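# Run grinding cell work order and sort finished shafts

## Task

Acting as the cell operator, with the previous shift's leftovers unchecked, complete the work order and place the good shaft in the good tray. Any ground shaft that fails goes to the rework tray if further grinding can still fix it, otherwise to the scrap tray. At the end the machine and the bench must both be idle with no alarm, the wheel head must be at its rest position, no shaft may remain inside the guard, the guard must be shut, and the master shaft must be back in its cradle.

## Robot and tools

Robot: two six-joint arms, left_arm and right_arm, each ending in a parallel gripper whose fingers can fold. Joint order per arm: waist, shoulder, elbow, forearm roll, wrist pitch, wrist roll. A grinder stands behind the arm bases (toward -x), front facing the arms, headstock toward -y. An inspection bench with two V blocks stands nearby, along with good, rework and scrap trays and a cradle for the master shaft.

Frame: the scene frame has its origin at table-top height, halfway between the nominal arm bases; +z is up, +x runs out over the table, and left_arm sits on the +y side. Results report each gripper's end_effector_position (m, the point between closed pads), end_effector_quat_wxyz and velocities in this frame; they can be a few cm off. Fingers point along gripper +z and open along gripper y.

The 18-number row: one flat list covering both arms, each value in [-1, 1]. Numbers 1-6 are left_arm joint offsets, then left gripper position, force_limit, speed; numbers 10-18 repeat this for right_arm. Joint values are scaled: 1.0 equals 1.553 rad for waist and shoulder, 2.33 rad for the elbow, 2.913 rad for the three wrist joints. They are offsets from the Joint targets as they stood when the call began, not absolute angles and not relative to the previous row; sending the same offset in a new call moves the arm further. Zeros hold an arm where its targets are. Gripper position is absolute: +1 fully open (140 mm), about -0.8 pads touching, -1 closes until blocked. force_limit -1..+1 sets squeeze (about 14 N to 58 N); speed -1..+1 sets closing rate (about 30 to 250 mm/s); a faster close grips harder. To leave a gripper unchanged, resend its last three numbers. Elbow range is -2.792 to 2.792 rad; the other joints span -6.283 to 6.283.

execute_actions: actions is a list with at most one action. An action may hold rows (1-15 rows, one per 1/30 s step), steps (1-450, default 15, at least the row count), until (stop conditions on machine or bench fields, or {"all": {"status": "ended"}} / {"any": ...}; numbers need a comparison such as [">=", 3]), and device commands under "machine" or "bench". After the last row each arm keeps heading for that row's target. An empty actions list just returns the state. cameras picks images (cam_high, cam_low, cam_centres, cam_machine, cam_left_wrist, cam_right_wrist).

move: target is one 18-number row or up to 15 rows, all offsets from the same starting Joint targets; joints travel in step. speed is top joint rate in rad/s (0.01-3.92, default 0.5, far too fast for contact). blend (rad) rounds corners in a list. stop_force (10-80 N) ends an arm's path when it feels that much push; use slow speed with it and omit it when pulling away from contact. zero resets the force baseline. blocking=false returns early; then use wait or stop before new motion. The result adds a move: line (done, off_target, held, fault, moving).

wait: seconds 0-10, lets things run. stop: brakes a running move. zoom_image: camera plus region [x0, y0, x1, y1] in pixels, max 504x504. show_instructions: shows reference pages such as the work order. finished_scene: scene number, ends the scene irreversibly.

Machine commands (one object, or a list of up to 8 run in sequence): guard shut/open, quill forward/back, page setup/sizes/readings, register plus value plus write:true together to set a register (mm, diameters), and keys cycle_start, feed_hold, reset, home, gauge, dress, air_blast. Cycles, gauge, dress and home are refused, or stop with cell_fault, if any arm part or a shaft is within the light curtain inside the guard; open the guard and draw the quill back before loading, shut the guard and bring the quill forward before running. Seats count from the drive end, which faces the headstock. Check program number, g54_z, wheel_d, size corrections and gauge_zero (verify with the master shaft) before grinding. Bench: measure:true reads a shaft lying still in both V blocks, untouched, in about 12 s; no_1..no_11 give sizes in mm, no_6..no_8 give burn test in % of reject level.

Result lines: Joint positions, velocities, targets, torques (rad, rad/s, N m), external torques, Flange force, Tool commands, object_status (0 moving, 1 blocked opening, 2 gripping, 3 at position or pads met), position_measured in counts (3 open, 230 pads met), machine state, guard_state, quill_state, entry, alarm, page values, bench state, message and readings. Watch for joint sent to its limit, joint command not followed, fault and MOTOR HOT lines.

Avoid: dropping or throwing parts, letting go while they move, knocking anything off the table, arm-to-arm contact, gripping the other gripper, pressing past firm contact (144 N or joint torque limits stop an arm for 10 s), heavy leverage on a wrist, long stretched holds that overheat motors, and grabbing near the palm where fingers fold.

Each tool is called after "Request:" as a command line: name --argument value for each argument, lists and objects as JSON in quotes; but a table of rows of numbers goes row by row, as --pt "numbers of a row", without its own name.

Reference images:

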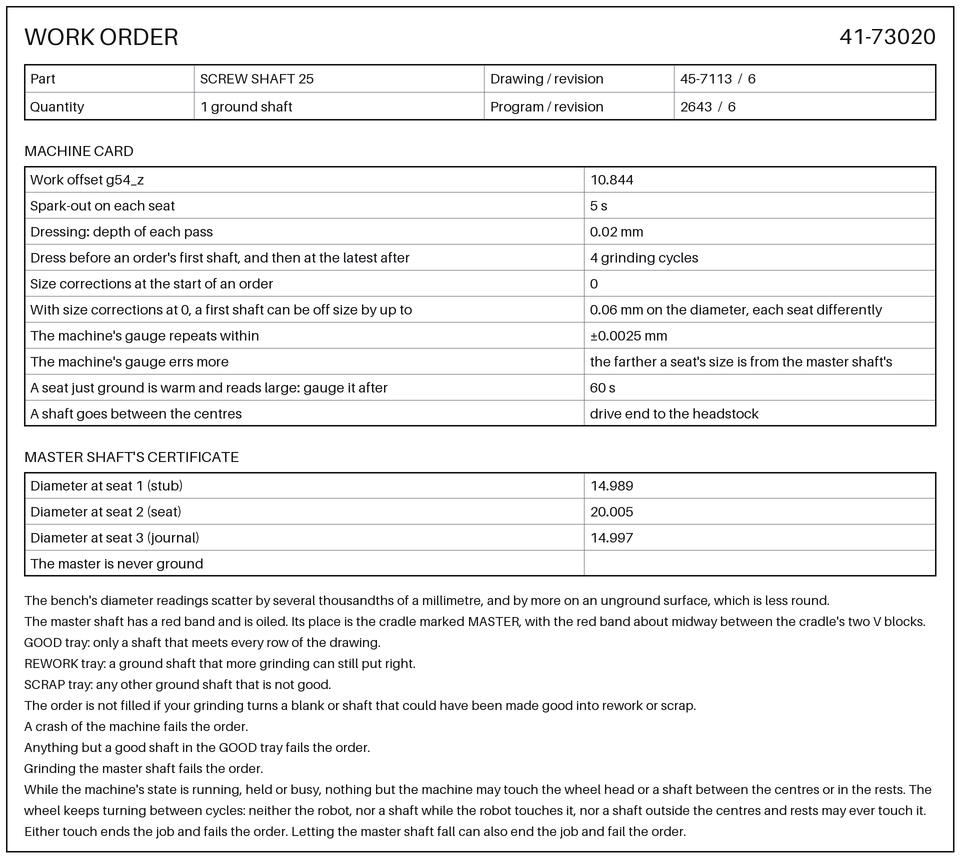

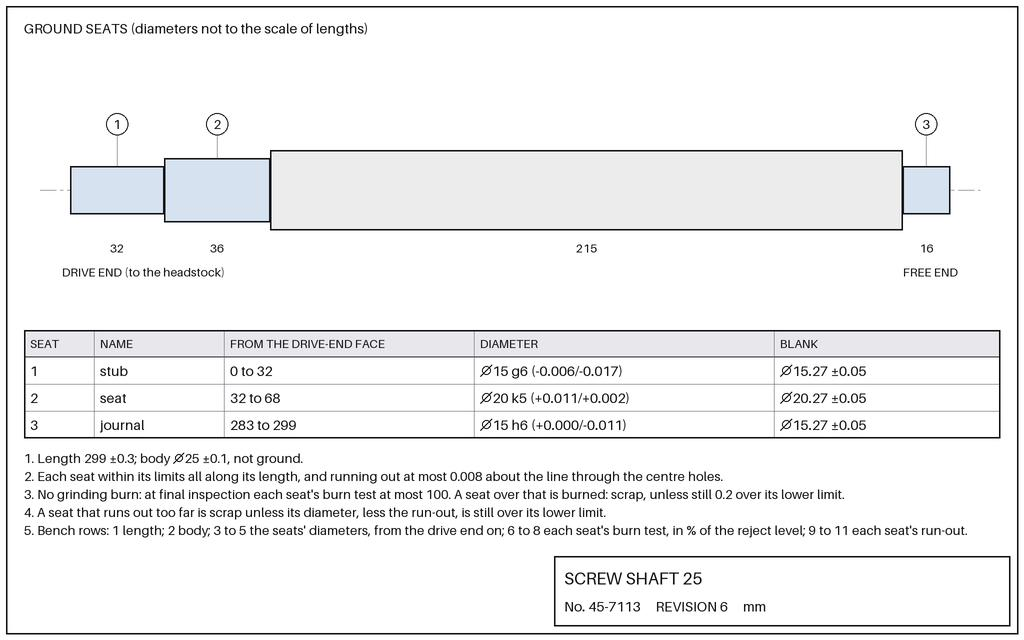

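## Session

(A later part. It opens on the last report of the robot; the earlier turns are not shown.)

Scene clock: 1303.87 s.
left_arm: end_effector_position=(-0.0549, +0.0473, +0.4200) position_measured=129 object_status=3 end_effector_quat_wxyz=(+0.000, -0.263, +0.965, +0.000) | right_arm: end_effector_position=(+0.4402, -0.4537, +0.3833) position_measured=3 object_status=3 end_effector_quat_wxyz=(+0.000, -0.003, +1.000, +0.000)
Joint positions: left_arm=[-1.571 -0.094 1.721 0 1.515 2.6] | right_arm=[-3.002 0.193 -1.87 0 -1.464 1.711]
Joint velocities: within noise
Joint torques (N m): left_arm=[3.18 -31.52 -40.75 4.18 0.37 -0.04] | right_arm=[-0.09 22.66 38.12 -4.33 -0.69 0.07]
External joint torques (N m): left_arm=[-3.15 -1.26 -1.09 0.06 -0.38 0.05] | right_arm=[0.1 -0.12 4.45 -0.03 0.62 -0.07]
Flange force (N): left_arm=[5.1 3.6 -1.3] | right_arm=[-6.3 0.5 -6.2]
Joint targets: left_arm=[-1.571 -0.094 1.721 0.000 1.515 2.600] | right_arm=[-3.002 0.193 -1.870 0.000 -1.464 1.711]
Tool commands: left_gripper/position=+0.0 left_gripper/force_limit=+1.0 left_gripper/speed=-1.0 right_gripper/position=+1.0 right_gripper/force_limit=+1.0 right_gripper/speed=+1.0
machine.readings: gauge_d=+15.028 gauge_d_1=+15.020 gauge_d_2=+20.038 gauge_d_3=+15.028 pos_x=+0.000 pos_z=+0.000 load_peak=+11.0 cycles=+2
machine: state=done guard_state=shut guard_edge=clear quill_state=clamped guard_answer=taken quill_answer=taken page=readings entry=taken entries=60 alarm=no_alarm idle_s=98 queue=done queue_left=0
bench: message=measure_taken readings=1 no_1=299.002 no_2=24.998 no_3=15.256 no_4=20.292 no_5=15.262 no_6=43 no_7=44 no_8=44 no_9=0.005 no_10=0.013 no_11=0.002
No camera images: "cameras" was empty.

Request:
execute_actions --actions '[{"machine":[{"register":"size_1","value":0.0187,"write":true},{"register":"size_2","value":0.0203,"write":true},{"register":"size_3","value":0.0315,"write":true},{"page":"sizes"}],"steps":60,"until":{"machine":{"queue":"done"}}}]' --cameras '[]'

Request:
execute_actions --actions '[{"machine":{"cycle_start":true},"steps":30}]' --cameras '[]'

Request:
execute_actions --actions '[{"steps":450,"until":{"machine":{"state":["!=","running"]}}}]' --cameras '[]'

Request:
execute_actions --actions '[{"steps":450,"until":{"machine":{"state":["!=","running"]}}}]' --cameras '[]'

Request:
execute_actions --actions '[{"steps":450,"until":{"machine":{"state":["!=","running"]}}}]' --cameras '[]'

Request:
execute_actions --actions '[{"steps":450,"until":{"machine":{"state":["!=","running"]}}}]' --cameras '[]'

Request:
execute_actions --actions '[{"steps":450,"until":{"machine":{"state":["!=","running"]}}}]' --cameras '[]'

Request:
execute_actions --actions '[{"steps":450,"until":{"machine":{"state":["!=","running"]}}}]' --cameras '[]'

Request:
execute_actions --actions '[{"steps":450,"until":{"machine":{"state":["!=","running"]}}}]' --cameras '[]'

Request:
execute_actions --actions '[{"steps":450,"until":{"machine":{"state":["!=","running"]}}}]' --cameras '[]'

Request:
execute_actions --actions '[{"steps":450,"until":{"machine":{"state":["!=","running"]}}}]' --cameras '[]'

Request:
execute_actions --actions '[{"steps":450,"until":{"machine":{"state":["!=","running"]}}}]' --cameras '[]'

Request:
execute_actions --actions '[{"steps":450,"until":{"machine":{"state":["!=","running"]}}}]' --cameras '[]'

Request:
execute_actions --actions '[{"steps":450,"until":{"machine":{"state":["!=","running"]}}}]' --cameras '[]'

Request:
execute_actions --actions '[{"steps":450,"until":{"machine":{"state":["!=","running"]}}}]' --cameras '[]'

Request:
execute_actions --actions '[{"steps":450,"until":{"machine":{"state":["!=","running"]}}}]' --cameras '[]'

Scene clock: 1318.00 s.
left_arm: end_effector_position=(-0.0549, +0.0473, +0.4200) position_measured=129 object_status=3 end_effector_quat_wxyz=(+0.000, -0.263, +0.965, +0.000) | right_arm: end_effector_position=(+0.4402, -0.4537, +0.3833) position_measured=3 object_status=3 end_effector_quat_wxyz=(+0.000, -0.003, +1.000, +0.000)
Joint positions: left_arm=[-1.571 -0.094 1.721 0 1.515 2.6] | right_arm=[-3.002 0.193 -1.87 0 -1.464 1.711]
Joint velocities: within noise
Joint torques (N m): left_arm=[2.89 -31.88 -40.59 4.24 0.34 -0.04] | right_arm=[-0.49 22.33 37.92 -4.28 -0.68 0.07]
External joint torques (N m): left_arm=[-2.87 -0.81 -1.28 0 -0.36 0.05] | right_arm=[0.56 -0.04 4.69 -0.08 0.62 -0.07]
Flange force (N): left_arm=[5.1 2.4 -1.6] | right_arm=[-6.3 1.5 -6.6]
Joint targets: left_arm=[-1.571 -0.094 1.721 0.000 1.515 2.600] | right_arm=[-3.002 0.193 -1.870 0.000 -1.464 1.711]
Tool commands: left_gripper/position=+0.0 left_gripper/force_limit=+1.0 left_gripper/speed=-1.0 right_gripper/position=+1.0 right_gripper/force_limit=+1.0 right_gripper/speed=+1.0
machine.sizes: size_1=+0.019 size_2=+0.020 size_3=+0.031 aim_1=+14.989 aim_2=+20.006 aim_3=+14.995
machine: state=done guard_state=shut guard_edge=clear quill_state=clamped guard_answer=taken quill_answer=taken page=sizes entry=taken entries=63 alarm=no_alarm idle_s=112 queue=done queue_left=0
bench: message=measure_taken readings=1 no_1=299.002 no_2=24.998 no_3=15.256 no_4=20.292 no_5=15.262 no_6=43 no_7=44 no_8=44 no_9=0.005 no_10=0.013 no_11=0.002
No camera images: "cameras" was empty.

Scene clock: 1319.20 s.
left_arm: end_effector_position=(-0.0549, +0.0473, +0.4200) position_measured=129 object_status=3 end_effector_quat_wxyz=(+0.000, -0.263, +0.965, +0.000) | right_arm: end_effector_position=(+0.4402, -0.4537, +0.3833) position_measured=3 object_status=3 end_effector_quat_wxyz=(+0.000, -0.003, +1.000, +0.000)
Joint positions: left_arm=[-1.571 -0.094 1.721 0 1.515 2.6] | right_arm=[-3.002 0.193 -1.87 0 -1.464 1.711]
Joint velocities: within noise
Joint torques (N m): left_arm=[2.43 -31.39 -40.84 4.24 0.3 -0.06] | right_arm=[-0.46 22.35 38.12 -4.32 -0.61 0.09]
External joint torques (N m): left_arm=[-2.4 -1.06 -0.96 0 -0.33 0.06] | right_arm=[0.51 0 4.45 -0.03 0.56 -0.09]
Flange force (N): left_arm=[3.9 2.7 -1.2] | right_arm=[-5.9 1.3 -6.4]
Joint targets: left_arm=[-1.571 -0.094 1.721 0.000 1.515 2.600] | right_arm=[-3.002 0.193 -1.870 0.000 -1.464 1.711]
Tool commands: left_gripper/position=+0.0 left_gripper/force_limit=+1.0 left_gripper/speed=-1.0 right_gripper/position=+1.0 right_gripper/force_limit=+1.0 right_gripper/speed=+1.0
machine.sizes: size_1=+0.019 size_2=+0.020 size_3=+0.031 aim_1=+14.989 aim_2=+20.006 aim_3=+14.995
machine: state=running guard_state=shut guard_edge=clear quill_state=clamped guard_answer=taken quill_answer=taken page=sizes entry=taken entries=64 alarm=no_alarm idle_s=114 queue=running queue_left=0
bench: message=measure_taken readings=1 no_1=299.002 no_2=24.998 no_3=15.256 no_4=20.292 no_5=15.262 no_6=43 no_7=44 no_8=44 no_9=0.005 no_10=0.013 no_11=0.002
No camera images: "cameras" was empty.

Scene clock: 1334.40 s.
left_arm: end_effector_position=(-0.0549, +0.0473, +0.4200) position_measured=129 object_status=3 end_effector_quat_wxyz=(+0.000, -0.263, +0.965, +0.000) | right_arm: end_effector_position=(+0.4402, -0.4537, +0.3833) position_measured=3 object_status=3 end_effector_quat_wxyz=(+0.000, -0.003, +1.000, +0.000)
Joint positions: left_arm=[-1.571 -0.094 1.721 0 1.515 2.6] | right_arm=[-3.002 0.193 -1.87 0 -1.464 1.711]
Joint velocities: within noise
Joint torques (N m): left_arm=[2.88 -31.66 -40.83 4.24 0.38 -0.07] | right_arm=[-0.51 22.65 38.06 -4.33 -0.64 0.06]
External joint torques (N m): left_arm=[-3.02 -0.62 -0.82 -0.03 -0.4 0.07] | right_arm=[0.53 -0.13 4.54 -0.04 0.58 -0.06]
Flange force (N): left_arm=[5.2 2.8 -0.7] | right_arm=[-6.3 1.5 -6.4]
Joint targets: left_arm=[-1.571 -0.094 1.721 0.000 1.515 2.600] | right_arm=[-3.002 0.193 -1.870 0.000 -1.464 1.711]
Tool commands: left_gripper/position=+0.0 left_gripper/force_limit=+1.0 left_gripper/speed=-1.0 right_gripper/position=+1.0 right_gripper/force_limit=+1.0 right_gripper/speed=+1.0
machine.sizes: size_1=+0.019 size_2=+0.020 size_3=+0.031 aim_1=+14.989 aim_2=+20.006 aim_3=+14.995
machine: state=running guard_state=shut guard_edge=clear quill_state=clamped guard_answer=taken quill_answer=taken page=sizes entry=taken entries=64 alarm=no_alarm idle_s=129 queue=running queue_left=0
bench: message=measure_taken readings=1 no_1=299.002 no_2=24.998 no_3=15.256 no_4=20.292 no_5=15.262 no_6=43 no_7=44 no_8=44 no_9=0.005 no_10=0.013 no_11=0.002
No camera images: "cameras" was empty.

Scene clock: 1349.60 s.
left_arm: end_effector_position=(-0.0549, +0.0473, +0.4200) position_measured=129 object_status=3 end_effector_quat_wxyz=(+0.000, -0.263, +0.965, +0.000) | right_arm: end_effector_position=(+0.4402, -0.4537, +0.3833) position_measured=3 object_status=3 end_effector_quat_wxyz=(+0.000, -0.003, +1.000, +0.000)
Joint positions: left_arm=[-1.571 -0.094 1.721 0 1.515 2.6] | right_arm=[-3.002 0.193 -1.87 0 -1.464 1.711]
Joint velocities: within noise
Joint torques (N m): left_arm=[2.72 -31.33 -40.54 4.19 0.31 -0.08] | right_arm=[-0.73 22.51 38.13 -4.35 -0.69 0.09]
External joint torques (N m): left_arm=[-2.55 -1.08 -1.16 0.05 -0.33 0.08] | right_arm=[0.77 -0.05 4.46 -0.01 0.63 -0.09]
Flange force (N): left_arm=[4.2 2.6 -1.5] | right_arm=[-6.0 1.9 -6.2]
Joint targets: left_arm=[-1.571 -0.094 1.721 0.000 1.515 2.600] | right_arm=[-3.002 0.193 -1.870 0.000 -1.464 1.711]
Tool commands: left_gripper/position=+0.0 left_gripper/force_limit=+1.0 left_gripper/speed=-1.0 right_gripper/position=+1.0 right_gripper/force_limit=+1.0 right_gripper/speed=+1.0
machine.sizes: size_1=+0.019 size_2=+0.020 size_3=+0.031 aim_1=+14.989 aim_2=+20.006 aim_3=+14.995
machine: state=running guard_state=shut guard_edge=clear quill_state=clamped guard_answer=taken quill_answer=taken page=sizes entry=taken entries=64 alarm=no_alarm idle_s=144 queue=running queue_left=0
bench: message=measure_taken readings=1 no_1=299.002 no_2=24.998 no_3=15.256 no_4=20.292 no_5=15.262 no_6=43 no_7=44 no_8=44 no_9=0.005 no_10=0.013 no_11=0.002
No camera images: "cameras" was empty.

Scene clock: 1364.80 s.
left_arm: end_effector_position=(-0.0549, +0.0473, +0.4200) position_measured=129 object_status=3 end_effector_quat_wxyz=(+0.000, -0.263, +0.965, +0.000) | right_arm: end_effector_position=(+0.4402, -0.4537, +0.3833) position_measured=3 object_status=3 end_effector_quat_wxyz=(+0.000, -0.003, +1.000, +0.000)
Joint positions: left_arm=[-1.571 -0.094 1.721 0 1.515 2.6] | right_arm=[-3.002 0.193 -1.87 0 -1.464 1.711]
Joint velocities: within noise
Joint torques (N m): left_arm=[3.1 -31.51 -40.65 4.2 0.33 -0.07] | right_arm=[-0.21 22.71 38.07 -4.29 -0.65 0.11]
External joint torques (N m): left_arm=[-3.04 -0.81 -1.05 0.03 -0.35 0.07] | right_arm=[0.26 -0.37 4.5 -0.07 0.59 -0.11]
Flange force (N): left_arm=[5.2 2.8 -1.2] | right_arm=[-6.7 0.8 -6.3]
Joint targets: left_arm=[-1.571 -0.094 1.721 0.000 1.515 2.600] | right_arm=[-3.002 0.193 -1.870 0.000 -1.464 1.711]
Tool commands: left_gripper/position=+0.0 left_gripper/force_limit=+1.0 left_gripper/speed=-1.0 right_gripper/position=+1.0 right_gripper/force_limit=+1.0 right_gripper/speed=+1.0
machine.sizes: size_1=+0.019 size_2=+0.020 size_3=+0.031 aim_1=+14.989 aim_2=+20.006 aim_3=+14.995
machine: state=running guard_state=shut guard_edge=clear quill_state=clamped guard_answer=taken quill_answer=taken page=sizes entry=taken entries=64 alarm=no_alarm idle_s=159 queue=running queue_left=0
bench: message=measure_taken readings=1 no_1=299.002 no_2=24.998 no_3=15.256 no_4=20.292 no_5=15.262 no_6=43 no_7=44 no_8=44 no_9=0.005 no_10=0.013 no_11=0.002
No camera images: "cameras" was empty.

Scene clock: 1380.00 s.
left_arm: end_effector_position=(-0.0549, +0.0473, +0.4200) position_measured=129 object_status=3 end_effector_quat_wxyz=(+0.000, -0.263, +0.965, +0.000) | right_arm: end_effector_position=(+0.4402, -0.4537, +0.3833) position_measured=3 object_status=3 end_effector_quat_wxyz=(+0.000, -0.003, +1.000, +0.000)
Joint positions: left_arm=[-1.571 -0.094 1.721 0 1.515 2.6] | right_arm=[-3.002 0.193 -1.87 0 -1.464 1.711]
Joint velocities: within noise
Joint torques (N m): left_arm=[2.88 -31.7 -40.72 4.25 0.3 -0.09] | right_arm=[-0.52 22.31 38.14 -4.35 -0.69 0.1]
External joint torques (N m): left_arm=[-2.8 -0.89 -1.1 -0.01 -0.32 0.09] | right_arm=[0.5 0.45 4.49 -0.01 0.63 -0.1]
Flange force (N): left_arm=[4.7 2.6 -1.4] | right_arm=[-5.3 1.2 -6.4]
Joint targets: left_arm=[-1.571 -0.094 1.721 0.000 1.515 2.600] | right_arm=[-3.002 0.193 -1.870 0.000 -1.464 1.711]
Tool commands: left_gripper/position=+0.0 left_gripper/force_limit=+1.0 left_gripper/speed=-1.0 right_gripper/position=+1.0 right_gripper/force_limit=+1.0 right_gripper/speed=+1.0
machine.sizes: size_1=+0.019 size_2=+0.020 size_3=+0.031 aim_1=+14.989 aim_2=+20.006 aim_3=+14.995
machine: state=running guard_state=shut guard_edge=clear quill_state=clamped guard_answer=taken quill_answer=taken page=sizes entry=taken entries=64 alarm=no_alarm idle_s=174 queue=running queue_left=0
bench: message=measure_taken readings=1 no_1=299.002 no_2=24.998 no_3=15.256 no_4=20.292 no_5=15.262 no_6=43 no_7=44 no_8=44 no_9=0.005 no_10=0.013 no_11=0.002
No camera images: "cameras" was empty.

Scene clock: 1395.20 s.
left_arm: end_effector_position=(-0.0549, +0.0473, +0.4200) position_measured=129 object_status=3 end_effector_quat_wxyz=(+0.000, -0.263, +0.965, +0.000) | right_arm: end_effector_position=(+0.4402, -0.4537, +0.3833) position_measured=3 object_status=3 end_effector_quat_wxyz=(+0.000, -0.003, +1.000, +0.000)
Joint positions: left_arm=[-1.571 -0.094 1.721 0 1.515 2.6] | right_arm=[-3.002 0.193 -1.87 0 -1.464 1.711]
Joint velocities: within noise
Joint torques (N m): left_arm=[2.73 -32 -40.71 4.19 0.29 -0.11] | right_arm=[-0.12 22.65 37.88 -4.34 -0.63 0.08]
External joint torques (N m): left_arm=[-2.63 -0.58 -1.12 0.06 -0.31 0.11] | right_arm=[0.23 -0.68 4.63 -0.01 0.58 -0.08]
Flange force (N): left_arm=[4.6 1.9 -1.4] | right_arm=[-7.4 0.8 -6.5]
Joint targets: left_arm=[-1.571 -0.094 1.721 0.000 1.515 2.600] | right_arm=[-3.002 0.193 -1.870 0.000 -1.464 1.711]
Tool commands: left_gripper/position=+0.0 left_gripper/force_limit=+1.0 left_gripper/speed=-1.0 right_gripper/position=+1.0 right_gripper/force_limit=+1.0 right_gripper/speed=+1.0
machine.sizes: size_1=+0.019 size_2=+0.020 size_3=+0.031 aim_1=+14.989 aim_2=+20.006 aim_3=+14.995
machine: state=running guard_state=shut guard_edge=clear quill_state=clamped guard_answer=taken quill_answer=taken page=sizes entry=taken entries=64 alarm=no_alarm idle_s=189 queue=running queue_left=0
bench: message=measure_taken readings=1 no_1=299.002 no_2=24.998 no_3=15.256 no_4=20.292 no_5=15.262 no_6=43 no_7=44 no_8=44 no_9=0.005 no_10=0.013 no_11=0.002
No camera images: "cameras" was empty.

Scene clock: 1410.40 s.
left_arm: end_effector_position=(-0.0549, +0.0473, +0.4200) position_measured=129 object_status=3 end_effector_quat_wxyz=(+0.000, -0.263, +0.965, +0.000) | right_arm: end_effector_position=(+0.4402, -0.4537, +0.3833) position_measured=3 object_status=3 end_effector_quat_wxyz=(+0.000, -0.003, +1.000, +0.000)
Joint positions: left_arm=[-1.571 -0.094 1.721 0 1.515 2.6] | right_arm=[-3.002 0.193 -1.87 0 -1.464 1.711]
Joint velocities: within noise
Joint torques (N m): left_arm=[2.67 -31.79 -40.87 4.25 0.32 -0.11] | right_arm=[-0.74 22.44 38.02 -4.34 -0.6 0.07]
External joint torques (N m): left_arm=[-2.53 -0.66 -0.88 -0.01 -0.34 0.1] | right_arm=[0.75 0.2 4.62 -0.02 0.54 -0.07]
Flange force (N): left_arm=[4.3 2.3 -1.0] | right_arm=[-5.8 1.9 -6.7]
Joint targets: left_arm=[-1.571 -0.094 1.721 0.000 1.515 2.600] | right_arm=[-3.002 0.193 -1.870 0.000 -1.464 1.711]
Tool commands: left_gripper/position=+0.0 left_gripper/force_limit=+1.0 left_gripper/speed=-1.0 right_gripper/position=+1.0 right_gripper/force_limit=+1.0 right_gripper/speed=+1.0
machine.sizes: size_1=+0.019 size_2=+0.020 size_3=+0.031 aim_1=+14.989 aim_2=+20.006 aim_3=+14.995
machine: state=running guard_state=shut guard_edge=clear quill_state=clamped guard_answer=taken quill_answer=taken page=sizes entry=taken entries=64 alarm=no_alarm idle_s=204 queue=running queue_left=0
bench: message=measure_taken readings=1 no_1=299.002 no_2=24.998 no_3=15.256 no_4=20.292 no_5=15.262 no_6=43 no_7=44 no_8=44 no_9=0.005 no_10=0.013 no_11=0.002
No camera images: "cameras" was empty.

Scene clock: 1425.60 s.
left_arm: end_effector_position=(-0.0549, +0.0473, +0.4200) position_measured=129 object_status=3 end_effector_quat_wxyz=(+0.000, -0.263, +0.965, +0.000) | right_arm: end_effector_position=(+0.4402, -0.4537, +0.3833) position_measured=3 object_status=3 end_effector_quat_wxyz=(+0.000, -0.003, +1.000, +0.000)
Joint positions: left_arm=[-1.571 -0.094 1.721 0 1.515 2.6] | right_arm=[-3.002 0.193 -1.87 0 -1.464 1.711]
Joint velocities: within noise
Joint torques (N m): left_arm=[2.92 -31.54 -40.78 4.24 0.32 -0.01] | right_arm=[-0.39 22.49 37.97 -4.3 -0.67 0.03]
External joint torques (N m): left_arm=[-2.95 -0.64 -0.95 0 -0.34 0.01] | right_arm=[0.47 -0.33 4.58 -0.06 0.62 -0.03]
Flange force (N): left_arm=[5.2 2.7 -1.1] | right_arm=[-6.7 1.4 -6.4]
Joint targets: left_arm=[-1.571 -0.094 1.721 0.000 1.515 2.600] | right_arm=[-3.002 0.193 -1.870 0.000 -1.464 1.711]
Tool commands: left_gripper/position=+0.0 left_gripper/force_limit=+1.0 left_gripper/speed=-1.0 right_gripper/position=+1.0 right_gripper/force_limit=+1.0 right_gripper/speed=+1.0
machine.sizes: size_1=+0.019 size_2=+0.020 size_3=+0.031 aim_1=+14.989 aim_2=+20.006 aim_3=+14.995
machine: state=running guard_state=shut guard_edge=clear quill_state=clamped guard_answer=taken quill_answer=taken page=sizes entry=taken entries=64 alarm=no_alarm idle_s=219 queue=running queue_left=0
bench: message=measure_taken readings=1 no_1=299.002 no_2=24.998 no_3=15.256 no_4=20.292 no_5=15.262 no_6=43 no_7=44 no_8=44 no_9=0.005 no_10=0.013 no_11=0.002
No camera images: "cameras" was empty.

Scene clock: 1440.80 s.
left_arm: end_effector_position=(-0.0549, +0.0473, +0.4200) position_measured=129 object_status=3 end_effector_quat_wxyz=(+0.000, -0.263, +0.965, +0.000) | right_arm: end_effector_position=(+0.4402, -0.4537, +0.3833) position_measured=3 object_status=3 end_effector_quat_wxyz=(+0.000, -0.003, +1.000, +0.000)
Joint positions: left_arm=[-1.571 -0.094 1.721 0 1.515 2.6] | right_arm=[-3.002 0.193 -1.87 0 -1.464 1.711]
Joint velocities: within noise
Joint torques (N m): left_arm=[2.94 -31.98 -40.65 4.23 0.33 -0.05] | right_arm=[-0.07 22.63 38.02 -4.33 -0.66 0.02]
External joint torques (N m): left_arm=[-2.96 -0.34 -1.06 0 -0.35 0.05] | right_arm=[0.12 -0.26 4.56 -0.02 0.6 -0.02]
Flange force (N): left_arm=[5.5 2.1 -1.2] | right_arm=[-6.7 0.6 -6.4]
Joint targets: left_arm=[-1.571 -0.094 1.721 0.000 1.515 2.600] | right_arm=[-3.002 0.193 -1.870 0.000 -1.464 1.711]
Tool commands: left_gripper/position=+0.0 left_gripper/force_limit=+1.0 left_gripper/speed=-1.0 right_gripper/position=+1.0 right_gripper/force_limit=+1.0 right_gripper/speed=+1.0
machine.sizes: size_1=+0.019 size_2=+0.020 size_3=+0.031 aim_1=+14.989 aim_2=+20.006 aim_3=+14.995
machine: state=running guard_state=shut guard_edge=clear quill_state=clamped guard_answer=taken quill_answer=taken page=sizes entry=taken entries=64 alarm=no_alarm idle_s=234 queue=running queue_left=0
bench: message=measure_taken readings=1 no_1=299.002 no_2=24.998 no_3=15.256 no_4=20.292 no_5=15.262 no_6=43 no_7=44 no_8=44 no_9=0.005 no_10=0.013 no_11=0.002
No camera images: "cameras" was empty.

Scene clock: 1456.00 s.
left_arm: end_effector_position=(-0.0549, +0.0473, +0.4200) position_measured=129 object_status=3 end_effector_quat_wxyz=(+0.000, -0.263, +0.965, +0.000) | right_arm: end_effector_position=(+0.4402, -0.4537, +0.3833) position_measured=3 object_status=3 end_effector_quat_wxyz=(+0.000, -0.003, +1.000, +0.000)
Joint positions: left_arm=[-1.571 -0.094 1.721 0 1.515 2.6] | right_arm=[-3.002 0.193 -1.87 0 -1.464 1.711]
Joint velocities: within noise
Joint torques (N m): left_arm=[2.87 -31.6 -40.92 4.24 0.28 -0.13] | right_arm=[-0.55 22.23 38.07 -4.36 -0.67 0.08]
External joint torques (N m): left_arm=[-2.7 -0.83 -0.77 0.01 -0.3 0.13] | right_arm=[0.56 0.32 4.57 -0.01 0.61 -0.08]
Flange force (N): left_arm=[4.3 2.8 -0.8] | right_arm=[-5.6 1.4 -6.5]
Joint targets: left_arm=[-1.571 -0.094 1.721 0.000 1.515 2.600] | right_arm=[-3.002 0.193 -1.870 0.000 -1.464 1.711]
Tool commands: left_gripper/position=+0.0 left_gripper/force_limit=+1.0 left_gripper/speed=-1.0 right_gripper/position=+1.0 right_gripper/force_limit=+1.0 right_gripper/speed=+1.0
machine.sizes: size_1=+0.019 size_2=+0.020 size_3=+0.031 aim_1=+14.989 aim_2=+20.006 aim_3=+14.995
machine: state=running guard_state=shut guard_edge=clear quill_state=clamped guard_answer=taken quill_answer=taken page=sizes entry=taken entries=64 alarm=no_alarm idle_s=249 queue=running queue_left=0
bench: message=measure_taken readings=1 no_1=299.002 no_2=24.998 no_3=15.256 no_4=20.292 no_5=15.262 no_6=43 no_7=44 no_8=44 no_9=0.005 no_10=0.013 no_11=0.002
No camera images: "cameras" was empty.

Scene clock: 1471.20 s.
left_arm: end_effector_position=(-0.0549, +0.0473, +0.4200) position_measured=129 object_status=3 end_effector_quat_wxyz=(+0.000, -0.263, +0.965, +0.000) | right_arm: end_effector_position=(+0.4402, -0.4537, +0.3833) position_measured=3 object_status=3 end_effector_quat_wxyz=(+0.000, -0.003, +1.000, +0.000)
Joint positions: left_arm=[-1.571 -0.094 1.721 0 1.515 2.6] | right_arm=[-3.002 0.193 -1.87 0 -1.464 1.711]
Joint velocities: within noise
Joint torques (N m): left_arm=[3.16 -31.5 -40.66 4.24 0.3 -0.01] | right_arm=[-0.25 22.39 37.98 -4.31 -0.6 0.1]
External joint torques (N m): left_arm=[-3.31 -0.69 -0.98 -0.03 -0.32 0.01] | right_arm=[0.32 -0.17 4.54 -0.05 0.54 -0.1]
Flange force (N): left_arm=[5.8 3.1 -1.2] | right_arm=[-6.4 0.9 -6.5]
Joint targets: left_arm=[-1.571 -0.094 1.721 0.000 1.515 2.600] | right_arm=[-3.002 0.193 -1.870 0.000 -1.464 1.711]
Tool commands: left_gripper/position=+0.0 left_gripper/force_limit=+1.0 left_gripper/speed=-1.0 right_gripper/position=+1.0 right_gripper/force_limit=+1.0 right_gripper/speed=+1.0
machine.sizes: size_1=+0.019 size_2=+0.020 size_3=+0.031 aim_1=+14.989 aim_2=+20.006 aim_3=+14.995
machine: state=running guard_state=shut guard_edge=clear quill_state=clamped guard_answer=taken quill_answer=taken page=sizes entry=taken entries=64 alarm=no_alarm idle_s=264 queue=running queue_left=0
bench: message=measure_taken readings=1 no_1=299.002 no_2=24.998 no_3=15.256 no_4=20.292 no_5=15.262 no_6=43 no_7=44 no_8=44 no_9=0.005 no_10=0.013 no_11=0.002
No camera images: "cameras" was empty.

Scene clock: 1486.40 s.
left_arm: end_effector_position=(-0.0549, +0.0473, +0.4200) position_measured=129 object_status=3 end_effector_quat_wxyz=(+0.000, -0.263, +0.965, +0.000) | right_arm: end_effector_position=(+0.4402, -0.4537, +0.3833) position_measured=3 object_status=3 end_effector_quat_wxyz=(+0.000, -0.003, +1.000, +0.000)
Joint positions: left_arm=[-1.571 -0.094 1.721 0 1.515 2.6] | right_arm=[-3.002 0.193 -1.87 0 -1.464 1.711]
Joint velocities: within noise
Joint torques (N m): left_arm=[2.92 -31.56 -40.7 4.25 0.37 -0.03] | right_arm=[-0.39 22.58 38.18 -4.32 -0.7 0.09]
External joint torques (N m): left_arm=[-2.86 -0.81 -0.99 -0.02 -0.39 0.03] | right_arm=[0.4 0.06 4.52 -0.05 0.64 -0.09]
Flange force (N): left_arm=[4.9 2.7 -1.1] | right_arm=[-6.0 1.1 -6.3]
Joint targets: left_arm=[-1.571 -0.094 1.721 0.000 1.515 2.600] | right_arm=[-3.002 0.193 -1.870 0.000 -1.464 1.711]
Tool commands: left_gripper/position=+0.0 left_gripper/force_limit=+1.0 left_gripper/speed=-1.0 right_gripper/position=+1.0 right_gripper/force_limit=+1.0 right_gripper/speed=+1.0
machine.sizes: size_1=+0.019 size_2=+0.020 size_3=+0.031 aim_1=+14.989 aim_2=+20.006 aim_3=+14.995
machine: state=running guard_state=shut guard_edge=clear quill_state=clamped guard_answer=taken quill_answer=taken page=sizes entry=taken entries=64 alarm=no_alarm idle_s=279 queue=running queue_left=0
bench: message=measure_taken readings=1 no_1=299.002 no_2=24.998 no_3=15.256 no_4=20.292 no_5=15.262 no_6=43 no_7=44 no_8=44 no_9=0.005 no_10=0.013 no_11=0.002
No camera images: "cameras" was empty.

Scene clock: 1501.60 s.
left_arm: end_effector_position=(-0.0549, +0.0473, +0.4200) position_measured=129 object_status=3 end_effector_quat_wxyz=(+0.000, -0.263, +0.965, +0.000) | right_arm: end_effector_position=(+0.4402, -0.4537, +0.3833) position_measured=3 object_status=3 end_effector_quat_wxyz=(+0.000, -0.003, +1.000, +0.000)
Joint positions: left_arm=[-1.571 -0.094 1.721 0 1.515 2.6] | right_arm=[-3.002 0.193 -1.87 0 -1.464 1.711]
Joint velocities: within noise
Joint torques (N m): left_arm=[2.79 -31.46 -40.89 4.2 0.35 -0.05] | right_arm=[-0.04 22.66 38 -4.34 -0.62 0.04]
External joint torques (N m): left_arm=[-2.64 -0.9 -0.83 0.04 -0.36 0.05] | right_arm=[0.06 -0.15 4.56 -0.02 0.56 -0.04]
Flange force (N): left_arm=[4.4 2.9 -0.8] | right_arm=[-6.5 0.4 -6.5]
Joint targets: left_arm=[-1.571 -0.094 1.721 0.000 1.515 2.600] | right_arm=[-3.002 0.193 -1.870 0.000 -1.464 1.711]
Tool commands: left_gripper/position=+0.0 left_gripper/force_limit=+1.0 left_gripper/speed=-1.0 right_gripper/position=+1.0 right_gripper/force_limit=+1.0 right_gripper/speed=+1.0
machine.sizes: size_1=+0.019 size_2=+0.020 size_3=+0.031 aim_1=+14.989 aim_2=+20.006 aim_3=+14.995
machine: state=running guard_state=shut guard_edge=clear quill_state=clamped guard_answer=taken quill_answer=taken page=sizes entry=taken entries=64 alarm=no_alarm idle_s=294 queue=running queue_left=0
bench: message=measure_taken readings=1 no_1=299.002 no_2=24.998 no_3=15.256 no_4=20.292 no_5=15.262 no_6=43 no_7=44 no_8=44 no_9=0.005 no_10=0.013 no_11=0.002
No camera images: "cameras" was empty.

Scene clock: 1516.80 s.
left_arm: end_effector_position=(-0.0549, +0.0473, +0.4200) position_measured=129 object_status=3 end_effector_quat_wxyz=(+0.000, -0.263, +0.965, +0.000) | right_arm: end_effector_position=(+0.4402, -0.4537, +0.3833) position_measured=3 object_status=3 end_effector_quat_wxyz=(+0.000, -0.003, +1.000, +0.000)
Joint positions: left_arm=[-1.571 -0.094 1.721 0 1.515 2.6] | right_arm=[-3.002 0.193 -1.87 0 -1.464 1.711]
Joint velocities: within noise
Joint torques (N m): left_arm=[2.85 -32.12 -40.65 4.22 0.31 -0.04] | right_arm=[-0.12 22.6 37.99 -4.41 -0.61 0.09]
External joint torques (N m): left_arm=[-2.87 -0.24 -1.04 0.02 -0.32 0.04] | right_arm=[0.18 -0.3 4.61 0.04 0.56 -0.09]
Flange force (N): left_arm=[5.4 1.9 -1.2] | right_arm=[-6.8 0.6 -6.6]
Joint targets: left_arm=[-1.571 -0.094 1.721 0.000 1.515 2.600] | right_arm=[-3.002 0.193 -1.870 0.000 -1.464 1.711]
Tool commands: left_gripper/position=+0.0 left_gripper/force_limit=+1.0 left_gripper/speed=-1.0 right_gripper/position=+1.0 right_gripper/force_limit=+1.0 right_gripper/speed=+1.0
machine.sizes: size_1=+0.019 size_2=+0.020 size_3=+0.031 aim_1=+14.989 aim_2=+20.006 aim_3=+14.995
machine: state=running guard_state=shut guard_edge=clear quill_state=clamped guard_answer=taken quill_answer=taken page=sizes entry=taken entries=64 alarm=no_alarm idle_s=309 queue=running queue_left=0
bench: message=measure_taken readings=1 no_1=299.002 no_2=24.998 no_3=15.256 no_4=20.292 no_5=15.262 no_6=43 no_7=44 no_8=44 no_9=0.005 no_10=0.013 no_11=0.002
No camera images: "cameras" was empty.

Scene clock: 1532.00 s.
left_arm: end_effector_position=(-0.0549, +0.0473, +0.4200) position_measured=129 object_status=3 end_effector_quat_wxyz=(+0.000, -0.263, +0.965, +0.000) | right_arm: end_effector_position=(+0.4402, -0.4537, +0.3833) position_measured=3 object_status=3 end_effector_quat_wxyz=(+0.000, -0.003, +1.000, +0.000)
Joint positions: left_arm=[-1.571 -0.094 1.721 0 1.515 2.6] | right_arm=[-3.002 0.193 -1.87 0 -1.464 1.711]
Joint velocities: within noise
Joint torques (N m): left_arm=[2.38 -32.07 -40.71 4.21 0.28 -0.1] | right_arm=[-0.18 22.63 38.02 -4.3 -0.63 0.06]
External joint torques (N m): left_arm=[-2.48 -0.09 -0.99 0.02 -0.3 0.1] | right_arm=[0.29 -0.71 4.43 -0.04 0.58 -0.06]
Flange force (N): left_arm=[4.7 1.3 -1.2] | right_arm=[-7.2 1.0 -6.2]
Joint targets: left_arm=[-1.571 -0.094 1.721 0.000 1.515 2.600] | right_arm=[-3.002 0.193 -1.870 0.000 -1.464 1.711]
Tool commands: left_gripper/position=+0.0 left_gripper/force_limit=+1.0 left_gripper/speed=-1.0 right_gripper/position=+1.0 right_gripper/force_limit=+1.0 right_gripper/speed=+1.0
machine.sizes: size_1=+0.019 size_2=+0.020 size_3=+0.031 aim_1=+14.989 aim_2=+20.006 aim_3=+14.995
machine: state=running guard_state=shut guard_edge=clear quill_state=clamped guard_answer=taken quill_answer=taken page=sizes entry=taken entries=64 alarm=no_alarm idle_s=324 queue=running queue_left=0
bench: message=measure_taken readings=1 no_1=299.002 no_2=24.998 no_3=15.256 no_4=20.292 no_5=15.262 no_6=43 no_7=44 no_8=44 no_9=0.005 no_10=0.013 no_11=0.002
No camera images: "cameras" was empty.

Request:
execute_actions --actions '[{"machine":{"page":"readings"},"steps":450,"until":{"machine":{"state":["!=","running"]}}}]' --cameras '[]'

Request:
execute_actions --actions '[{"steps":450,"until":{"machine":{"state":["!=","running"]}}}]' --cameras '[]'

Request:
execute_actions --actions '[{"steps":450,"until":{"machine":{"state":["!=","running"]}}}]' --cameras '[]'

Request:
wait --seconds 10 --cameras '[]'

Request:
wait --seconds 10 --cameras '[]'

Request:
wait --seconds 10 --cameras '[]'

Request:
wait --seconds 10 --cameras '[]'

Request:
wait --seconds 10 --cameras '[]'

Scene clock: 1546.37 s.
left_arm: end_effector_position=(-0.0549, +0.0473, +0.4200) position_measured=129 object_status=3 end_effector_quat_wxyz=(+0.000, -0.263, +0.965, +0.000) | right_arm: end_effector_position=(+0.4402, -0.4537, +0.3833) position_measured=3 object_status=3 end_effector_quat_wxyz=(+0.000, -0.003, +1.000, +0.000)
Joint positions: left_arm=[-1.571 -0.094 1.721 0 1.515 2.6] | right_arm=[-3.002 0.193 -1.87 0 -1.464 1.711]
Joint velocities: within noise
Joint torques (N m): left_arm=[3.1 -31.38 -40.69 4.25 0.33 -0.1] | right_arm=[-0.81 22.38 38.11 -4.33 -0.6 0.1]
External joint torques (N m): left_arm=[-2.94 -1.14 -1.15 0.01 -0.35 0.1] | right_arm=[0.79 0.37 4.6 -0.05 0.54 -0.1]
Flange force (N): left_arm=[4.8 3.0 -1.4] | right_arm=[-5.4 1.9 -6.7]
Joint targets: left_arm=[-1.571 -0.094 1.721 0.000 1.515 2.600] | right_arm=[-3.002 0.193 -1.870 0.000 -1.464 1.711]
Tool commands: left_gripper/position=+0.0 left_gripper/force_limit=+1.0 left_gripper/speed=-1.0 right_gripper/position=+1.0 right_gripper/force_limit=+1.0 right_gripper/speed=+1.0
machine.readings: gauge_d=+15.028 gauge_d_1=+0.000 gauge_d_2=+0.000 gauge_d_3=+0.000 pos_x=+0.000 pos_z=+0.000 load_peak=+2.6 cycles=+3
machine: state=done guard_state=shut guard_edge=clear quill_state=clamped guard_answer=taken quill_answer=taken page=readings entry=taken entries=64 alarm=no_alarm idle_s=0 queue=done queue_left=0
bench: message=measure_taken readings=1 no_1=299.002 no_2=24.998 no_3=15.256 no_4=20.292 no_5=15.262 no_6=43 no_7=44 no_8=44 no_9=0.005 no_10=0.013 no_11=0.002
No camera images: "cameras" was empty.

Scene clock: 1546.60 s.
left_arm: end_effector_position=(-0.0549, +0.0473, +0.4200) position_measured=129 object_status=3 end_effector_quat_wxyz=(+0.000, -0.263, +0.965, +0.000) | right_arm: end_effector_position=(+0.4402, -0.4537, +0.3833) position_measured=3 object_status=3 end_effector_quat_wxyz=(+0.000, -0.003, +1.000, +0.000)
Joint positions: left_arm=[-1.571 -0.094 1.721 0 1.515 2.6] | right_arm=[-3.002 0.193 -1.87 0 -1.464 1.711]
Joint velocities: within noise
Joint torques (N m): left_arm=[2.86 -31.76 -40.65 4.15 0.33 -0.08] | right_arm=[-0.18 22.58 37.98 -4.3 -0.69 0.05]
External joint torques (N m): left_arm=[-2.9 -0.62 -1.08 0.09 -0.35 0.08] | right_arm=[0.29 -0.58 4.53 -0.06 0.64 -0.05]
Flange force (N): left_arm=[5.1 2.3 -1.3] | right_arm=[-7.1 1.0 -6.2]
Joint targets: left_arm=[-1.571 -0.094 1.721 0.000 1.515 2.600] | right_arm=[-3.002 0.193 -1.870 0.000 -1.464 1.711]
Tool commands: left_gripper/position=+0.0 left_gripper/force_limit=+1.0 left_gripper/speed=-1.0 right_gripper/position=+1.0 right_gripper/force_limit=+1.0 right_gripper/speed=+1.0
machine.readings: gauge_d=+15.028 gauge_d_1=+0.000 gauge_d_2=+0.000 gauge_d_3=+0.000 pos_x=+0.000 pos_z=+0.000 load_peak=+2.6 cycles=+3
machine: state=done guard_state=shut guard_edge=clear quill_state=clamped guard_answer=taken quill_answer=taken page=readings entry=taken entries=64 alarm=no_alarm idle_s=0 queue=done queue_left=0
bench: message=measure_taken readings=1 no_1=299.002 no_2=24.998 no_3=15.256 no_4=20.292 no_5=15.262 no_6=43 no_7=44 no_8=44 no_9=0.005 no_10=0.013 no_11=0.002
No camera images: "cameras" was empty.

Scene clock: 1546.83 s.
left_arm: end_effector_position=(-0.0549, +0.0473, +0.4200) position_measured=129 object_status=3 end_effector_quat_wxyz=(+0.000, -0.263, +0.965, +0.000) | right_arm: end_effector_position=(+0.4402, -0.4537, +0.3833) position_measured=3 object_status=3 end_effector_quat_wxyz=(+0.000, -0.003, +1.000, +0.000)
Joint positions: left_arm=[-1.571 -0.094 1.721 0 1.515 2.6] | right_arm=[-3.002 0.193 -1.87 0 -1.464 1.711]
Joint velocities: within noise
Joint torques (N m): left_arm=[3.05 -31.52 -40.78 4.22 0.32 -0.05] | right_arm=[-0.44 22.88 38.02 -4.31 -0.69 0.02]
External joint torques (N m): left_arm=[-3.04 -0.77 -0.88 0 -0.33 0.05] | right_arm=[0.53 -0.71 4.56 -0.06 0.64 -0.02]
Flange force (N): left_arm=[5.2 3.0 -1.0] | right_arm=[-7.3 1.6 -6.3]
Joint targets: left_arm=[-1.571 -0.094 1.721 0.000 1.515 2.600] | right_arm=[-3.002 0.193 -1.870 0.000 -1.464 1.711]
Tool commands: left_gripper/position=+0.0 left_gripper/force_limit=+1.0 left_gripper/speed=-1.0 right_gripper/position=+1.0 right_gripper/force_limit=+1.0 right_gripper/speed=+1.0
machine.readings: gauge_d=+15.028 gauge_d_1=+0.000 gauge_d_2=+0.000 gauge_d_3=+0.000 pos_x=+0.000 pos_z=+0.000 load_peak=+2.6 cycles=+3
machine: state=done guard_state=shut guard_edge=clear quill_state=clamped guard_answer=taken quill_answer=taken page=readings entry=taken entries=64 alarm=no_alarm idle_s=1 queue=done queue_left=0
bench: message=measure_taken readings=1 no_1=299.002 no_2=24.998 no_3=15.256 no_4=20.292 no_5=15.262 no_6=43 no_7=44 no_8=44 no_9=0.005 no_10=0.013 no_11=0.002
No camera images: "cameras" was empty.

Scene clock: 1556.83 s.
left_arm: end_effector_position=(-0.0549, +0.0473, +0.4200) position_measured=129 object_status=3 end_effector_quat_wxyz=(+0.000, -0.263, +0.965, +0.000) | right_arm: end_effector_position=(+0.4402, -0.4537, +0.3833) position_measured=3 object_status=3 end_effector_quat_wxyz=(+0.000, -0.003, +1.000, +0.000)
Joint positions: left_arm=[-1.571 -0.094 1.721 0 1.515 2.6] | right_arm=[-3.002 0.193 -1.87 0 -1.464 1.711]
Joint velocities: within noise
Joint torques (N m): left_arm=[2.91 -31.68 -40.71 4.2 0.37 -0.1] | right_arm=[-0.49 22.68 38 -4.32 -0.61 0.12]
External joint torques (N m): left_arm=[-2.84 -0.57 -1 0.03 -0.39 0.1] | right_arm=[0.51 -0.16 4.6 -0.05 0.56 -0.12]
Flange force (N): left_arm=[5.0 2.3 -1.1] | right_arm=[-6.4 1.3 -6.6]
Joint targets: left_arm=[-1.571 -0.094 1.721 0.000 1.515 2.600] | right_arm=[-3.002 0.193 -1.870 0.000 -1.464 1.711]
Tool commands: left_gripper/position=+0.0 left_gripper/force_limit=+1.0 left_gripper/speed=-1.0 right_gripper/position=+1.0 right_gripper/force_limit=+1.0 right_gripper/speed=+1.0
machine.readings: gauge_d=+15.028 gauge_d_1=+0.000 gauge_d_2=+0.000 gauge_d_3=+0.000 pos_x=+0.000 pos_z=+0.000 load_peak=+2.6 cycles=+3
machine: state=done guard_state=shut guard_edge=clear quill_state=clamped guard_answer=taken quill_answer=taken page=readings entry=taken entries=64 alarm=no_alarm idle_s=11 queue=done queue_left=0
bench: message=measure_taken readings=1 no_1=299.002 no_2=24.998 no_3=15.256 no_4=20.292 no_5=15.262 no_6=43 no_7=44 no_8=44 no_9=0.005 no_10=0.013 no_11=0.002
wait: 10.00 s
No camera images: "cameras" was empty.

Scene clock: 1566.83 s.
left_arm: end_effector_position=(-0.0549, +0.0473, +0.4200) position_measured=129 object_status=3 end_effector_quat_wxyz=(+0.000, -0.263, +0.965, +0.000) | right_arm: end_effector_position=(+0.4402, -0.4537, +0.3833) position_measured=3 object_status=3 end_effector_quat_wxyz=(+0.000, -0.003, +1.000, +0.000)
Joint positions: left_arm=[-1.571 -0.094 1.721 0 1.515 2.6] | right_arm=[-3.002 0.193 -1.87 0 -1.464 1.711]
Joint velocities: within noise
Joint torques (N m): left_arm=[2.39 -31.85 -40.72 4.16 0.3 -0.06] | right_arm=[-0.46 22.82 38.08 -4.35 -0.61 0.09]
External joint torques (N m): left_arm=[-2.33 -0.73 -1.11 0.08 -0.32 0.06] | right_arm=[0.5 -0.38 4.51 -0.01 0.55 -0.09]
Flange force (N): left_arm=[4.1 1.9 -1.4] | right_arm=[-6.7 1.3 -6.4]
Joint targets: left_arm=[-1.571 -0.094 1.721 0.000 1.515 2.600] | right_arm=[-3.002 0.193 -1.870 0.000 -1.464 1.711]
Tool commands: left_gripper/position=+0.0 left_gripper/force_limit=+1.0 left_gripper/speed=-1.0 right_gripper/position=+1.0 right_gripper/force_limit=+1.0 right_gripper/speed=+1.0
machine.readings: gauge_d=+15.028 gauge_d_1=+0.000 gauge_d_2=+0.000 gauge_d_3=+0.000 pos_x=+0.000 pos_z=+0.000 load_peak=+2.6 cycles=+3
machine: state=done guard_state=shut guard_edge=clear quill_state=clamped guard_answer=taken quill_answer=taken page=readings entry=taken entries=64 alarm=no_alarm idle_s=21 queue=done queue_left=0
bench: message=measure_taken readings=1 no_1=299.002 no_2=24.998 no_3=15.256 no_4=20.292 no_5=15.262 no_6=43 no_7=44 no_8=44 no_9=0.005 no_10=0.013 no_11=0.002
wait: 10.00 s
No camera images: "cameras" was empty.

Scene clock: 1576.83 s.
left_arm: end_effector_position=(-0.0549, +0.0473, +0.4200) position_measured=129 object_status=3 end_effector_quat_wxyz=(+0.000, -0.263, +0.965, +0.000) | right_arm: end_effector_position=(+0.4402, -0.4537, +0.3833) position_measured=3 object_status=3 end_effector_quat_wxyz=(+0.000, -0.003, +1.000, +0.000)
Joint positions: left_arm=[-1.571 -0.094 1.721 0 1.515 2.6] | right_arm=[-3.002 0.193 -1.87 0 -1.464 1.711]
Joint velocities: within noise
Joint torques (N m): left_arm=[2.74 -32.1 -40.78 4.22 0.31 -0.07] | right_arm=[-0.34 22.43 37.89 -4.28 -0.65 0.1]
External joint torques (N m): left_arm=[-2.75 -0.12 -0.81 0 -0.33 0.07] | right_arm=[0.37 0.1 4.73 -0.09 0.58 -0.1]
Flange force (N): left_arm=[5.1 1.8 -0.8] | right_arm=[-6.2 1.0 -6.8]
Joint targets: left_arm=[-1.571 -0.094 1.721 0.000 1.515 2.600] | right_arm=[-3.002 0.193 -1.870 0.000 -1.464 1.711]
Tool commands: left_gripper/position=+0.0 left_gripper/force_limit=+1.0 left_gripper/speed=-1.0 right_gripper/position=+1.0 right_gripper/force_limit=+1.0 right_gripper/speed=+1.0
machine.readings: gauge_d=+15.028 gauge_d_1=+0.000 gauge_d_2=+0.000 gauge_d_3=+0.000 pos_x=+0.000 pos_z=+0.000 load_peak=+2.6 cycles=+3
machine: state=done guard_state=shut guard_edge=clear quill_state=clamped guard_answer=taken quill_answer=taken page=readings entry=taken entries=64 alarm=no_alarm idle_s=30 queue=done queue_left=0
bench: message=measure_taken readings=1 no_1=299.002 no_2=24.998 no_3=15.256 no_4=20.292 no_5=15.262 no_6=43 no_7=44 no_8=44 no_9=0.005 no_10=0.013 no_11=0.002
wait: 10.00 s
No camera images: "cameras" was empty.

Scene clock: 1586.83 s.
left_arm: end_effector_position=(-0.0549, +0.0473, +0.4200) position_measured=129 object_status=3 end_effector_quat_wxyz=(+0.000, -0.263, +0.965, +0.000) | right_arm: end_effector_position=(+0.4402, -0.4537, +0.3833) position_measured=3 object_status=3 end_effector_quat_wxyz=(+0.000, -0.003, +1.000, +0.000)
Joint positions: left_arm=[-1.571 -0.094 1.721 0 1.515 2.6] | right_arm=[-3.002 0.193 -1.87 0 -1.464 1.711]
Joint velocities: within noise
Joint torques (N m): left_arm=[2.89 -31.86 -40.75 4.2 0.32 -0.1] | right_arm=[-0.1 22.27 38.08 -4.35 -0.64 0.07]
External joint torques (N m): left_arm=[-2.8 -0.61 -1.02 0.04 -0.34 0.1] | right_arm=[0.13 0.26 4.58 -0.03 0.58 -0.08]
Flange force (N): left_arm=[4.9 2.3 -1.2] | right_arm=[-5.8 0.5 -6.6]
Joint targets: left_arm=[-1.571 -0.094 1.721 0.000 1.515 2.600] | right_arm=[-3.002 0.193 -1.870 0.000 -1.464 1.711]
Tool commands: left_gripper/position=+0.0 left_gripper/force_limit=+1.0 left_gripper/speed=-1.0 right_gripper/position=+1.0 right_gripper/force_limit=+1.0 right_gripper/speed=+1.0
machine.readings: gauge_d=+15.028 gauge_d_1=+0.000 gauge_d_2=+0.000 gauge_d_3=+0.000 pos_x=+0.000 pos_z=+0.000 load_peak=+2.6 cycles=+3
machine: state=done guard_state=shut guard_edge=clear quill_state=clamped guard_answer=taken quill_answer=taken page=readings entry=taken entries=64 alarm=no_alarm idle_s=40 queue=done queue_left=0
bench: message=measure_taken readings=1 no_1=299.002 no_2=24.998 no_3=15.256 no_4=20.292 no_5=15.262 no_6=43 no_7=44 no_8=44 no_9=0.005 no_10=0.013 no_11=0.002
wait: 10.00 s
No camera images: "cameras" was empty.

Scene clock: 1596.83 s.
left_arm: end_effector_position=(-0.0549, +0.0473, +0.4200) position_measured=129 object_status=3 end_effector_quat_wxyz=(+0.000, -0.263, +0.965, +0.000) | right_arm: end_effector_position=(+0.4402, -0.4537, +0.3833) position_measured=3 object_status=3 end_effector_quat_wxyz=(+0.000, -0.003, +1.000, +0.000)
Joint positions: left_arm=[-1.571 -0.094 1.721 0 1.515 2.6] | right_arm=[-3.002 0.193 -1.87 0 -1.464 1.711]
Joint velocities: within noise
Joint torques (N m): left_arm=[3.05 -31.78 -40.71 4.22 0.3 -0.12] | right_arm=[-0.59 22.2 37.9 -4.33 -0.66 0.1]
External joint torques (N m): left_arm=[-3.02 -0.69 -1.09 0.03 -0.31 0.12] | right_arm=[0.64 0.25 4.73 -0.04 0.6 -0.1]
Flange force (N): left_arm=[5.2 2.5 -1.4] | right_arm=[-5.9 1.6 -6.8]
Joint targets: left_arm=[-1.571 -0.094 1.721 0.000 1.515 2.600] | right_arm=[-3.002 0.193 -1.870 0.000 -1.464 1.711]
Tool commands: left_gripper/position=+0.0 left_gripper/force_limit=+1.0 left_gripper/speed=-1.0 right_gripper/position=+1.0 right_gripper/force_limit=+1.0 right_gripper/speed=+1.0
machine.readings: gauge_d=+15.028 gauge_d_1=+0.000 gauge_d_2=+0.000 gauge_d_3=+0.000 pos_x=+0.000 pos_z=+0.000 load_peak=+2.6 cycles=+3
machine: state=done guard_state=shut guard_edge=clear quill_state=clamped guard_answer=taken quill_answer=taken page=readings entry=taken entries=64 alarm=no_alarm idle_s=50 queue=done queue_left=0
bench: message=measure_taken readings=1 no_1=299.002 no_2=24.998 no_3=15.256 no_4=20.292 no_5=15.262 no_6=43 no_7=44 no_8=44 no_9=0.005 no_10=0.013 no_11=0.002
wait: 10.00 s
No camera images: "cameras" was empty.

Request:
wait --seconds 10 --cameras '[]'

Request:
execute_actions --actions '[{"machine":[{"register":"gauge_at","value":1,"write":true,"gauge":true},{"register":"gauge_at","value":2,"write":true,"gauge":true},{"register":"gauge_at","value":3,"write":true,"gauge":true}],"steps":450,"until":{"machine":{"queue":"done"}}}]' --cameras '[]'

Request:
execute_actions --actions '[{"machine":[{"register":"gauge_at","value":1,"write":true,"gauge":true},{"register":"gauge_at","value":2,"write":true,"gauge":true},{"register":"gauge_at","value":3,"write":true,"gauge":true}],"steps":450,"until":{"machine":{"queue":"done"}}}]' --cameras '[]'

Request:
execute_actions --actions '[{"machine":[{"register":"gauge_at","value":1,"write":true,"gauge":true},{"register":"gauge_at","value":2,"write":true,"gauge":true},{"register":"gauge_at","value":3,"write":true,"gauge":true}],"steps":450,"until":{"machine":{"queue":"done"}}}]' --cameras '["cam_machine","cam_centres"]'

Scene clock: 1612.40 s.
left_arm: end_effector_position=(-0.0549, +0.0473, +0.4200) position_measured=129 object_status=3 end_effector_quat_wxyz=(+0.000, -0.263, +0.965, +0.000) | right_arm: end_effector_position=(+0.4402, -0.4537, +0.3833) position_measured=3 object_status=3 end_effector_quat_wxyz=(+0.000, -0.003, +1.000, +0.000)
Joint positions: left_arm=[-1.571 -0.094 1.721 0 1.515 2.6] | right_arm=[-3.002 0.193 -1.87 0 -1.464 1.711]
Joint velocities: within noise
Joint torques (N m): left_arm=[2.8 -31.18 -40.55 4.19 0.29 -0.06] | right_arm=[-0.01 22.37 37.95 -4.31 -0.63 0.05]
External joint torques (N m): left_arm=[-2.87 -1.21 -1.21 0.05 -0.31 0.06] | right_arm=[0.02 0.23 4.69 -0.06 0.57 -0.05]
Flange force (N): left_arm=[4.7 3.0 -1.6] | right_arm=[-6.0 0.3 -6.8]
Joint targets: left_arm=[-1.571 -0.094 1.721 0.000 1.515 2.600] | right_arm=[-3.002 0.193 -1.870 0.000 -1.464 1.711]
Tool commands: left_gripper/position=+0.0 left_gripper/force_limit=+1.0 left_gripper/speed=-1.0 right_gripper/position=+1.0 right_gripper/force_limit=+1.0 right_gripper/speed=+1.0
machine.readings: gauge_d=+15.028 gauge_d_1=+0.000 gauge_d_2=+0.000 gauge_d_3=+0.000 pos_x=+0.000 pos_z=+0.000 load_peak=+2.6 cycles=+3
machine: state=done guard_state=shut guard_edge=clear quill_state=clamped guard_answer=taken quill_answer=taken page=readings entry=taken entries=64 alarm=no_alarm idle_s=66 queue=done queue_left=0
bench: message=measure_taken readings=1 no_1=299.002 no_2=24.998 no_3=15.256 no_4=20.292 no_5=15.262 no_6=43 no_7=44 no_8=44 no_9=0.005 no_10=0.013 no_11=0.002
wait: 10.00 s; at rest from the start
No camera images: "cameras" was empty.

Scene clock: 1624.73 s.
left_arm: end_effector_position=(-0.0549, +0.0473, +0.4200) position_measured=129 object_status=3 end_effector_quat_wxyz=(+0.000, -0.263, +0.965, +0.000) | right_arm: end_effector_position=(+0.4402, -0.4537, +0.3833) position_measured=3 object_status=3 end_effector_quat_wxyz=(+0.000, -0.003, +1.000, +0.000)
Joint positions: left_arm=[-1.571 -0.094 1.721 0 1.515 2.6] | right_arm=[-3.002 0.193 -1.87 0 -1.464 1.711]
Joint velocities: within noise
Joint torques (N m): left_arm=[2.93 -31.97 -40.69 4.2 0.35 -0.05] | right_arm=[-0.64 22.93 38.14 -4.33 -0.63 0.02]
External joint torques (N m): left_arm=[-2.98 -0.29 -1.07 0.04 -0.37 0.05] | right_arm=[0.74 -0.87 4.45 -0.04 0.58 -0.02]
Flange force (N): left_arm=[5.5 2.0 -1.2] | right_arm=[-7.3 2.1 -6.2]
Joint targets: left_arm=[-1.571 -0.094 1.721 0.000 1.515 2.600] | right_arm=[-3.002 0.193 -1.870 0.000 -1.464 1.711]
Tool commands: left_gripper/position=+0.0 left_gripper/force_limit=+1.0 left_gripper/speed=-1.0 right_gripper/position=+1.0 right_gripper/force_limit=+1.0 right_gripper/speed=+1.0
machine.readings: gauge_d=+14.993 gauge_d_1=+14.989 gauge_d_2=+20.007 gauge_d_3=+14.993 pos_x=+0.000 pos_z=+0.000 load_peak=+2.6 cycles=+3
machine: state=done guard_state=shut guard_edge=clear quill_state=clamped guard_answer=taken quill_answer=taken page=readings entry=taken entries=70 alarm=no_alarm idle_s=78 queue=done queue_left=0
bench: message=measure_taken readings=1 no_1=299.002 no_2=24.998 no_3=15.256 no_4=20.292 no_5=15.262 no_6=43 no_7=44 no_8=44 no_9=0.005 no_10=0.013 no_11=0.002
No camera images: "cameras" was empty.

Scene clock: 1637.07 s.
left_arm: end_effector_position=(-0.0549, +0.0473, +0.4200) position_measured=129 object_status=3 end_effector_quat_wxyz=(+0.000, -0.263, +0.965, +0.000) | right_arm: end_effector_position=(+0.4402, -0.4537, +0.3833) position_measured=3 object_status=3 end_effector_quat_wxyz=(+0.000, -0.003, +1.000, +0.000)
Joint positions: left_arm=[-1.571 -0.094 1.721 0 1.515 2.6] | right_arm=[-3.002 0.193 -1.87 0 -1.464 1.711]
Joint velocities: within noise
Joint torques (N m): left_arm=[2.67 -31.73 -40.68 4.25 0.29 -0.07] | right_arm=[-0.24 22.21 38.02 -4.34 -0.67 0.01]
External joint torques (N m): left_arm=[-2.7 -0.62 -1.12 -0.01 -0.31 0.07] | right_arm=[0.23 0.59 4.66 -0.03 0.6 -0.01]
Flange force (N): left_arm=[4.8 2.1 -1.4] | right_arm=[-5.3 0.8 -6.7]
Joint targets: left_arm=[-1.571 -0.094 1.721 0.000 1.515 2.600] | right_arm=[-3.002 0.193 -1.870 0.000 -1.464 1.711]
Tool commands: left_gripper/position=+0.0 left_gripper/force_limit=+1.0 left_gripper/speed=-1.0 right_gripper/position=+1.0 right_gripper/force_limit=+1.0 right_gripper/speed=+1.0
machine.readings: gauge_d=+14.994 gauge_d_1=+14.990 gauge_d_2=+20.008 gauge_d_3=+14.994 pos_x=+0.000 pos_z=+0.000 load_peak=+2.6 cycles=+3
machine: state=done guard_state=shut guard_edge=clear quill_state=clamped guard_answer=taken quill_answer=taken page=readings entry=taken entries=76 alarm=no_alarm idle_s=90 queue=done queue_left=0
bench: message=measure_taken readings=1 no_1=299.002 no_2=24.998 no_3=15.256 no_4=20.292 no_5=15.262 no_6=43 no_7=44 no_8=44 no_9=0.005 no_10=0.013 no_11=0.002
No camera images: "cameras" was empty.

Scene clock: 1649.40 s.
left_arm: end_effector_position=(-0.0549, +0.0473, +0.4200) position_measured=129 object_status=3 end_effector_quat_wxyz=(+0.000, -0.263, +0.965, +0.000) | right_arm: end_effector_position=(+0.4402, -0.4537, +0.3833) position_measured=3 object_status=3 end_effector_quat_wxyz=(+0.000, -0.003, +1.000, +0.000)
Joint positions: left_arm=[-1.571 -0.094 1.721 0 1.515 2.6] | right_arm=[-3.002 0.193 -1.87 0 -1.464 1.711]
Joint velocities: within noise
Joint torques (N m): left_arm=[2.84 -31.79 -40.71 4.2 0.29 -0.03] | right_arm=[-0.17 22.5 38.1 -4.23 -0.63 0.03]
External joint torques (N m): left_arm=[-2.88 -0.55 -1.08 0.05 -0.31 0.03] | right_arm=[0.25 -0.3 4.47 -0.13 0.57 -0.03]
Flange force (N): left_arm=[5.2 2.3 -1.3] | right_arm=[-6.6 0.9 -6.3]
Joint targets: left_arm=[-1.571 -0.094 1.721 0.000 1.515 2.600] | right_arm=[-3.002 0.193 -1.870 0.000 -1.464 1.711]
Tool commands: left_gripper/position=+0.0 left_gripper/force_limit=+1.0 left_gripper/speed=-1.0 right_gripper/position=+1.0 right_gripper/force_limit=+1.0 right_gripper/speed=+1.0
machine.readings: gauge_d=+14.993 gauge_d_1=+14.990 gauge_d_2=+20.007 gauge_d_3=+14.993 pos_x=+0.000 pos_z=+0.000 load_peak=+2.6 cycles=+3
machine: state=done guard_state=shut guard_edge=clear quill_state=clamped guard_answer=taken quill_answer=taken page=readings entry=taken entries=82 alarm=no_alarm idle_s=102 queue=done queue_left=0
bench: message=measure_taken readings=1 no_1=299.002 no_2=24.998 no_3=15.256 no_4=20.292 no_5=15.262 no_6=43 no_7=44 no_8=44 no_9=0.005 no_10=0.013 no_11=0.002
Images, in order (width x height): cam_centres 672x504, cam_machine 672x504.

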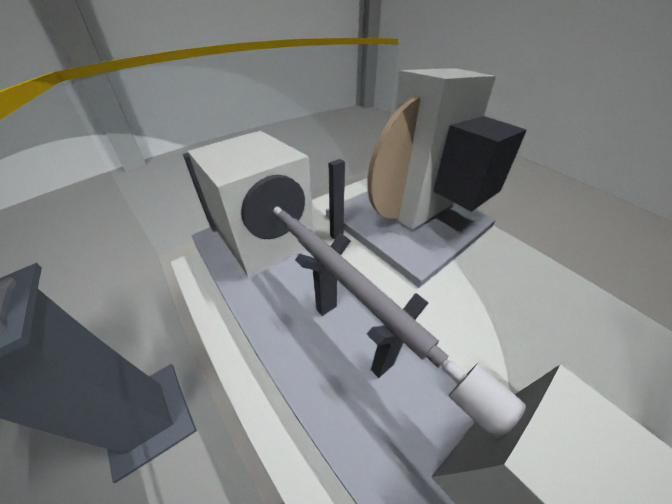

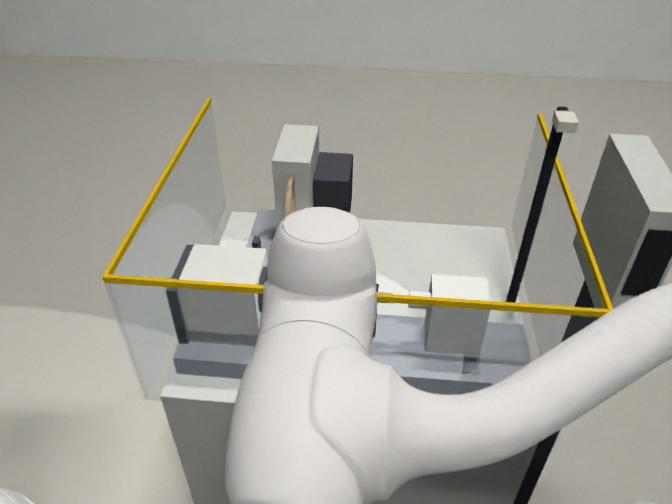

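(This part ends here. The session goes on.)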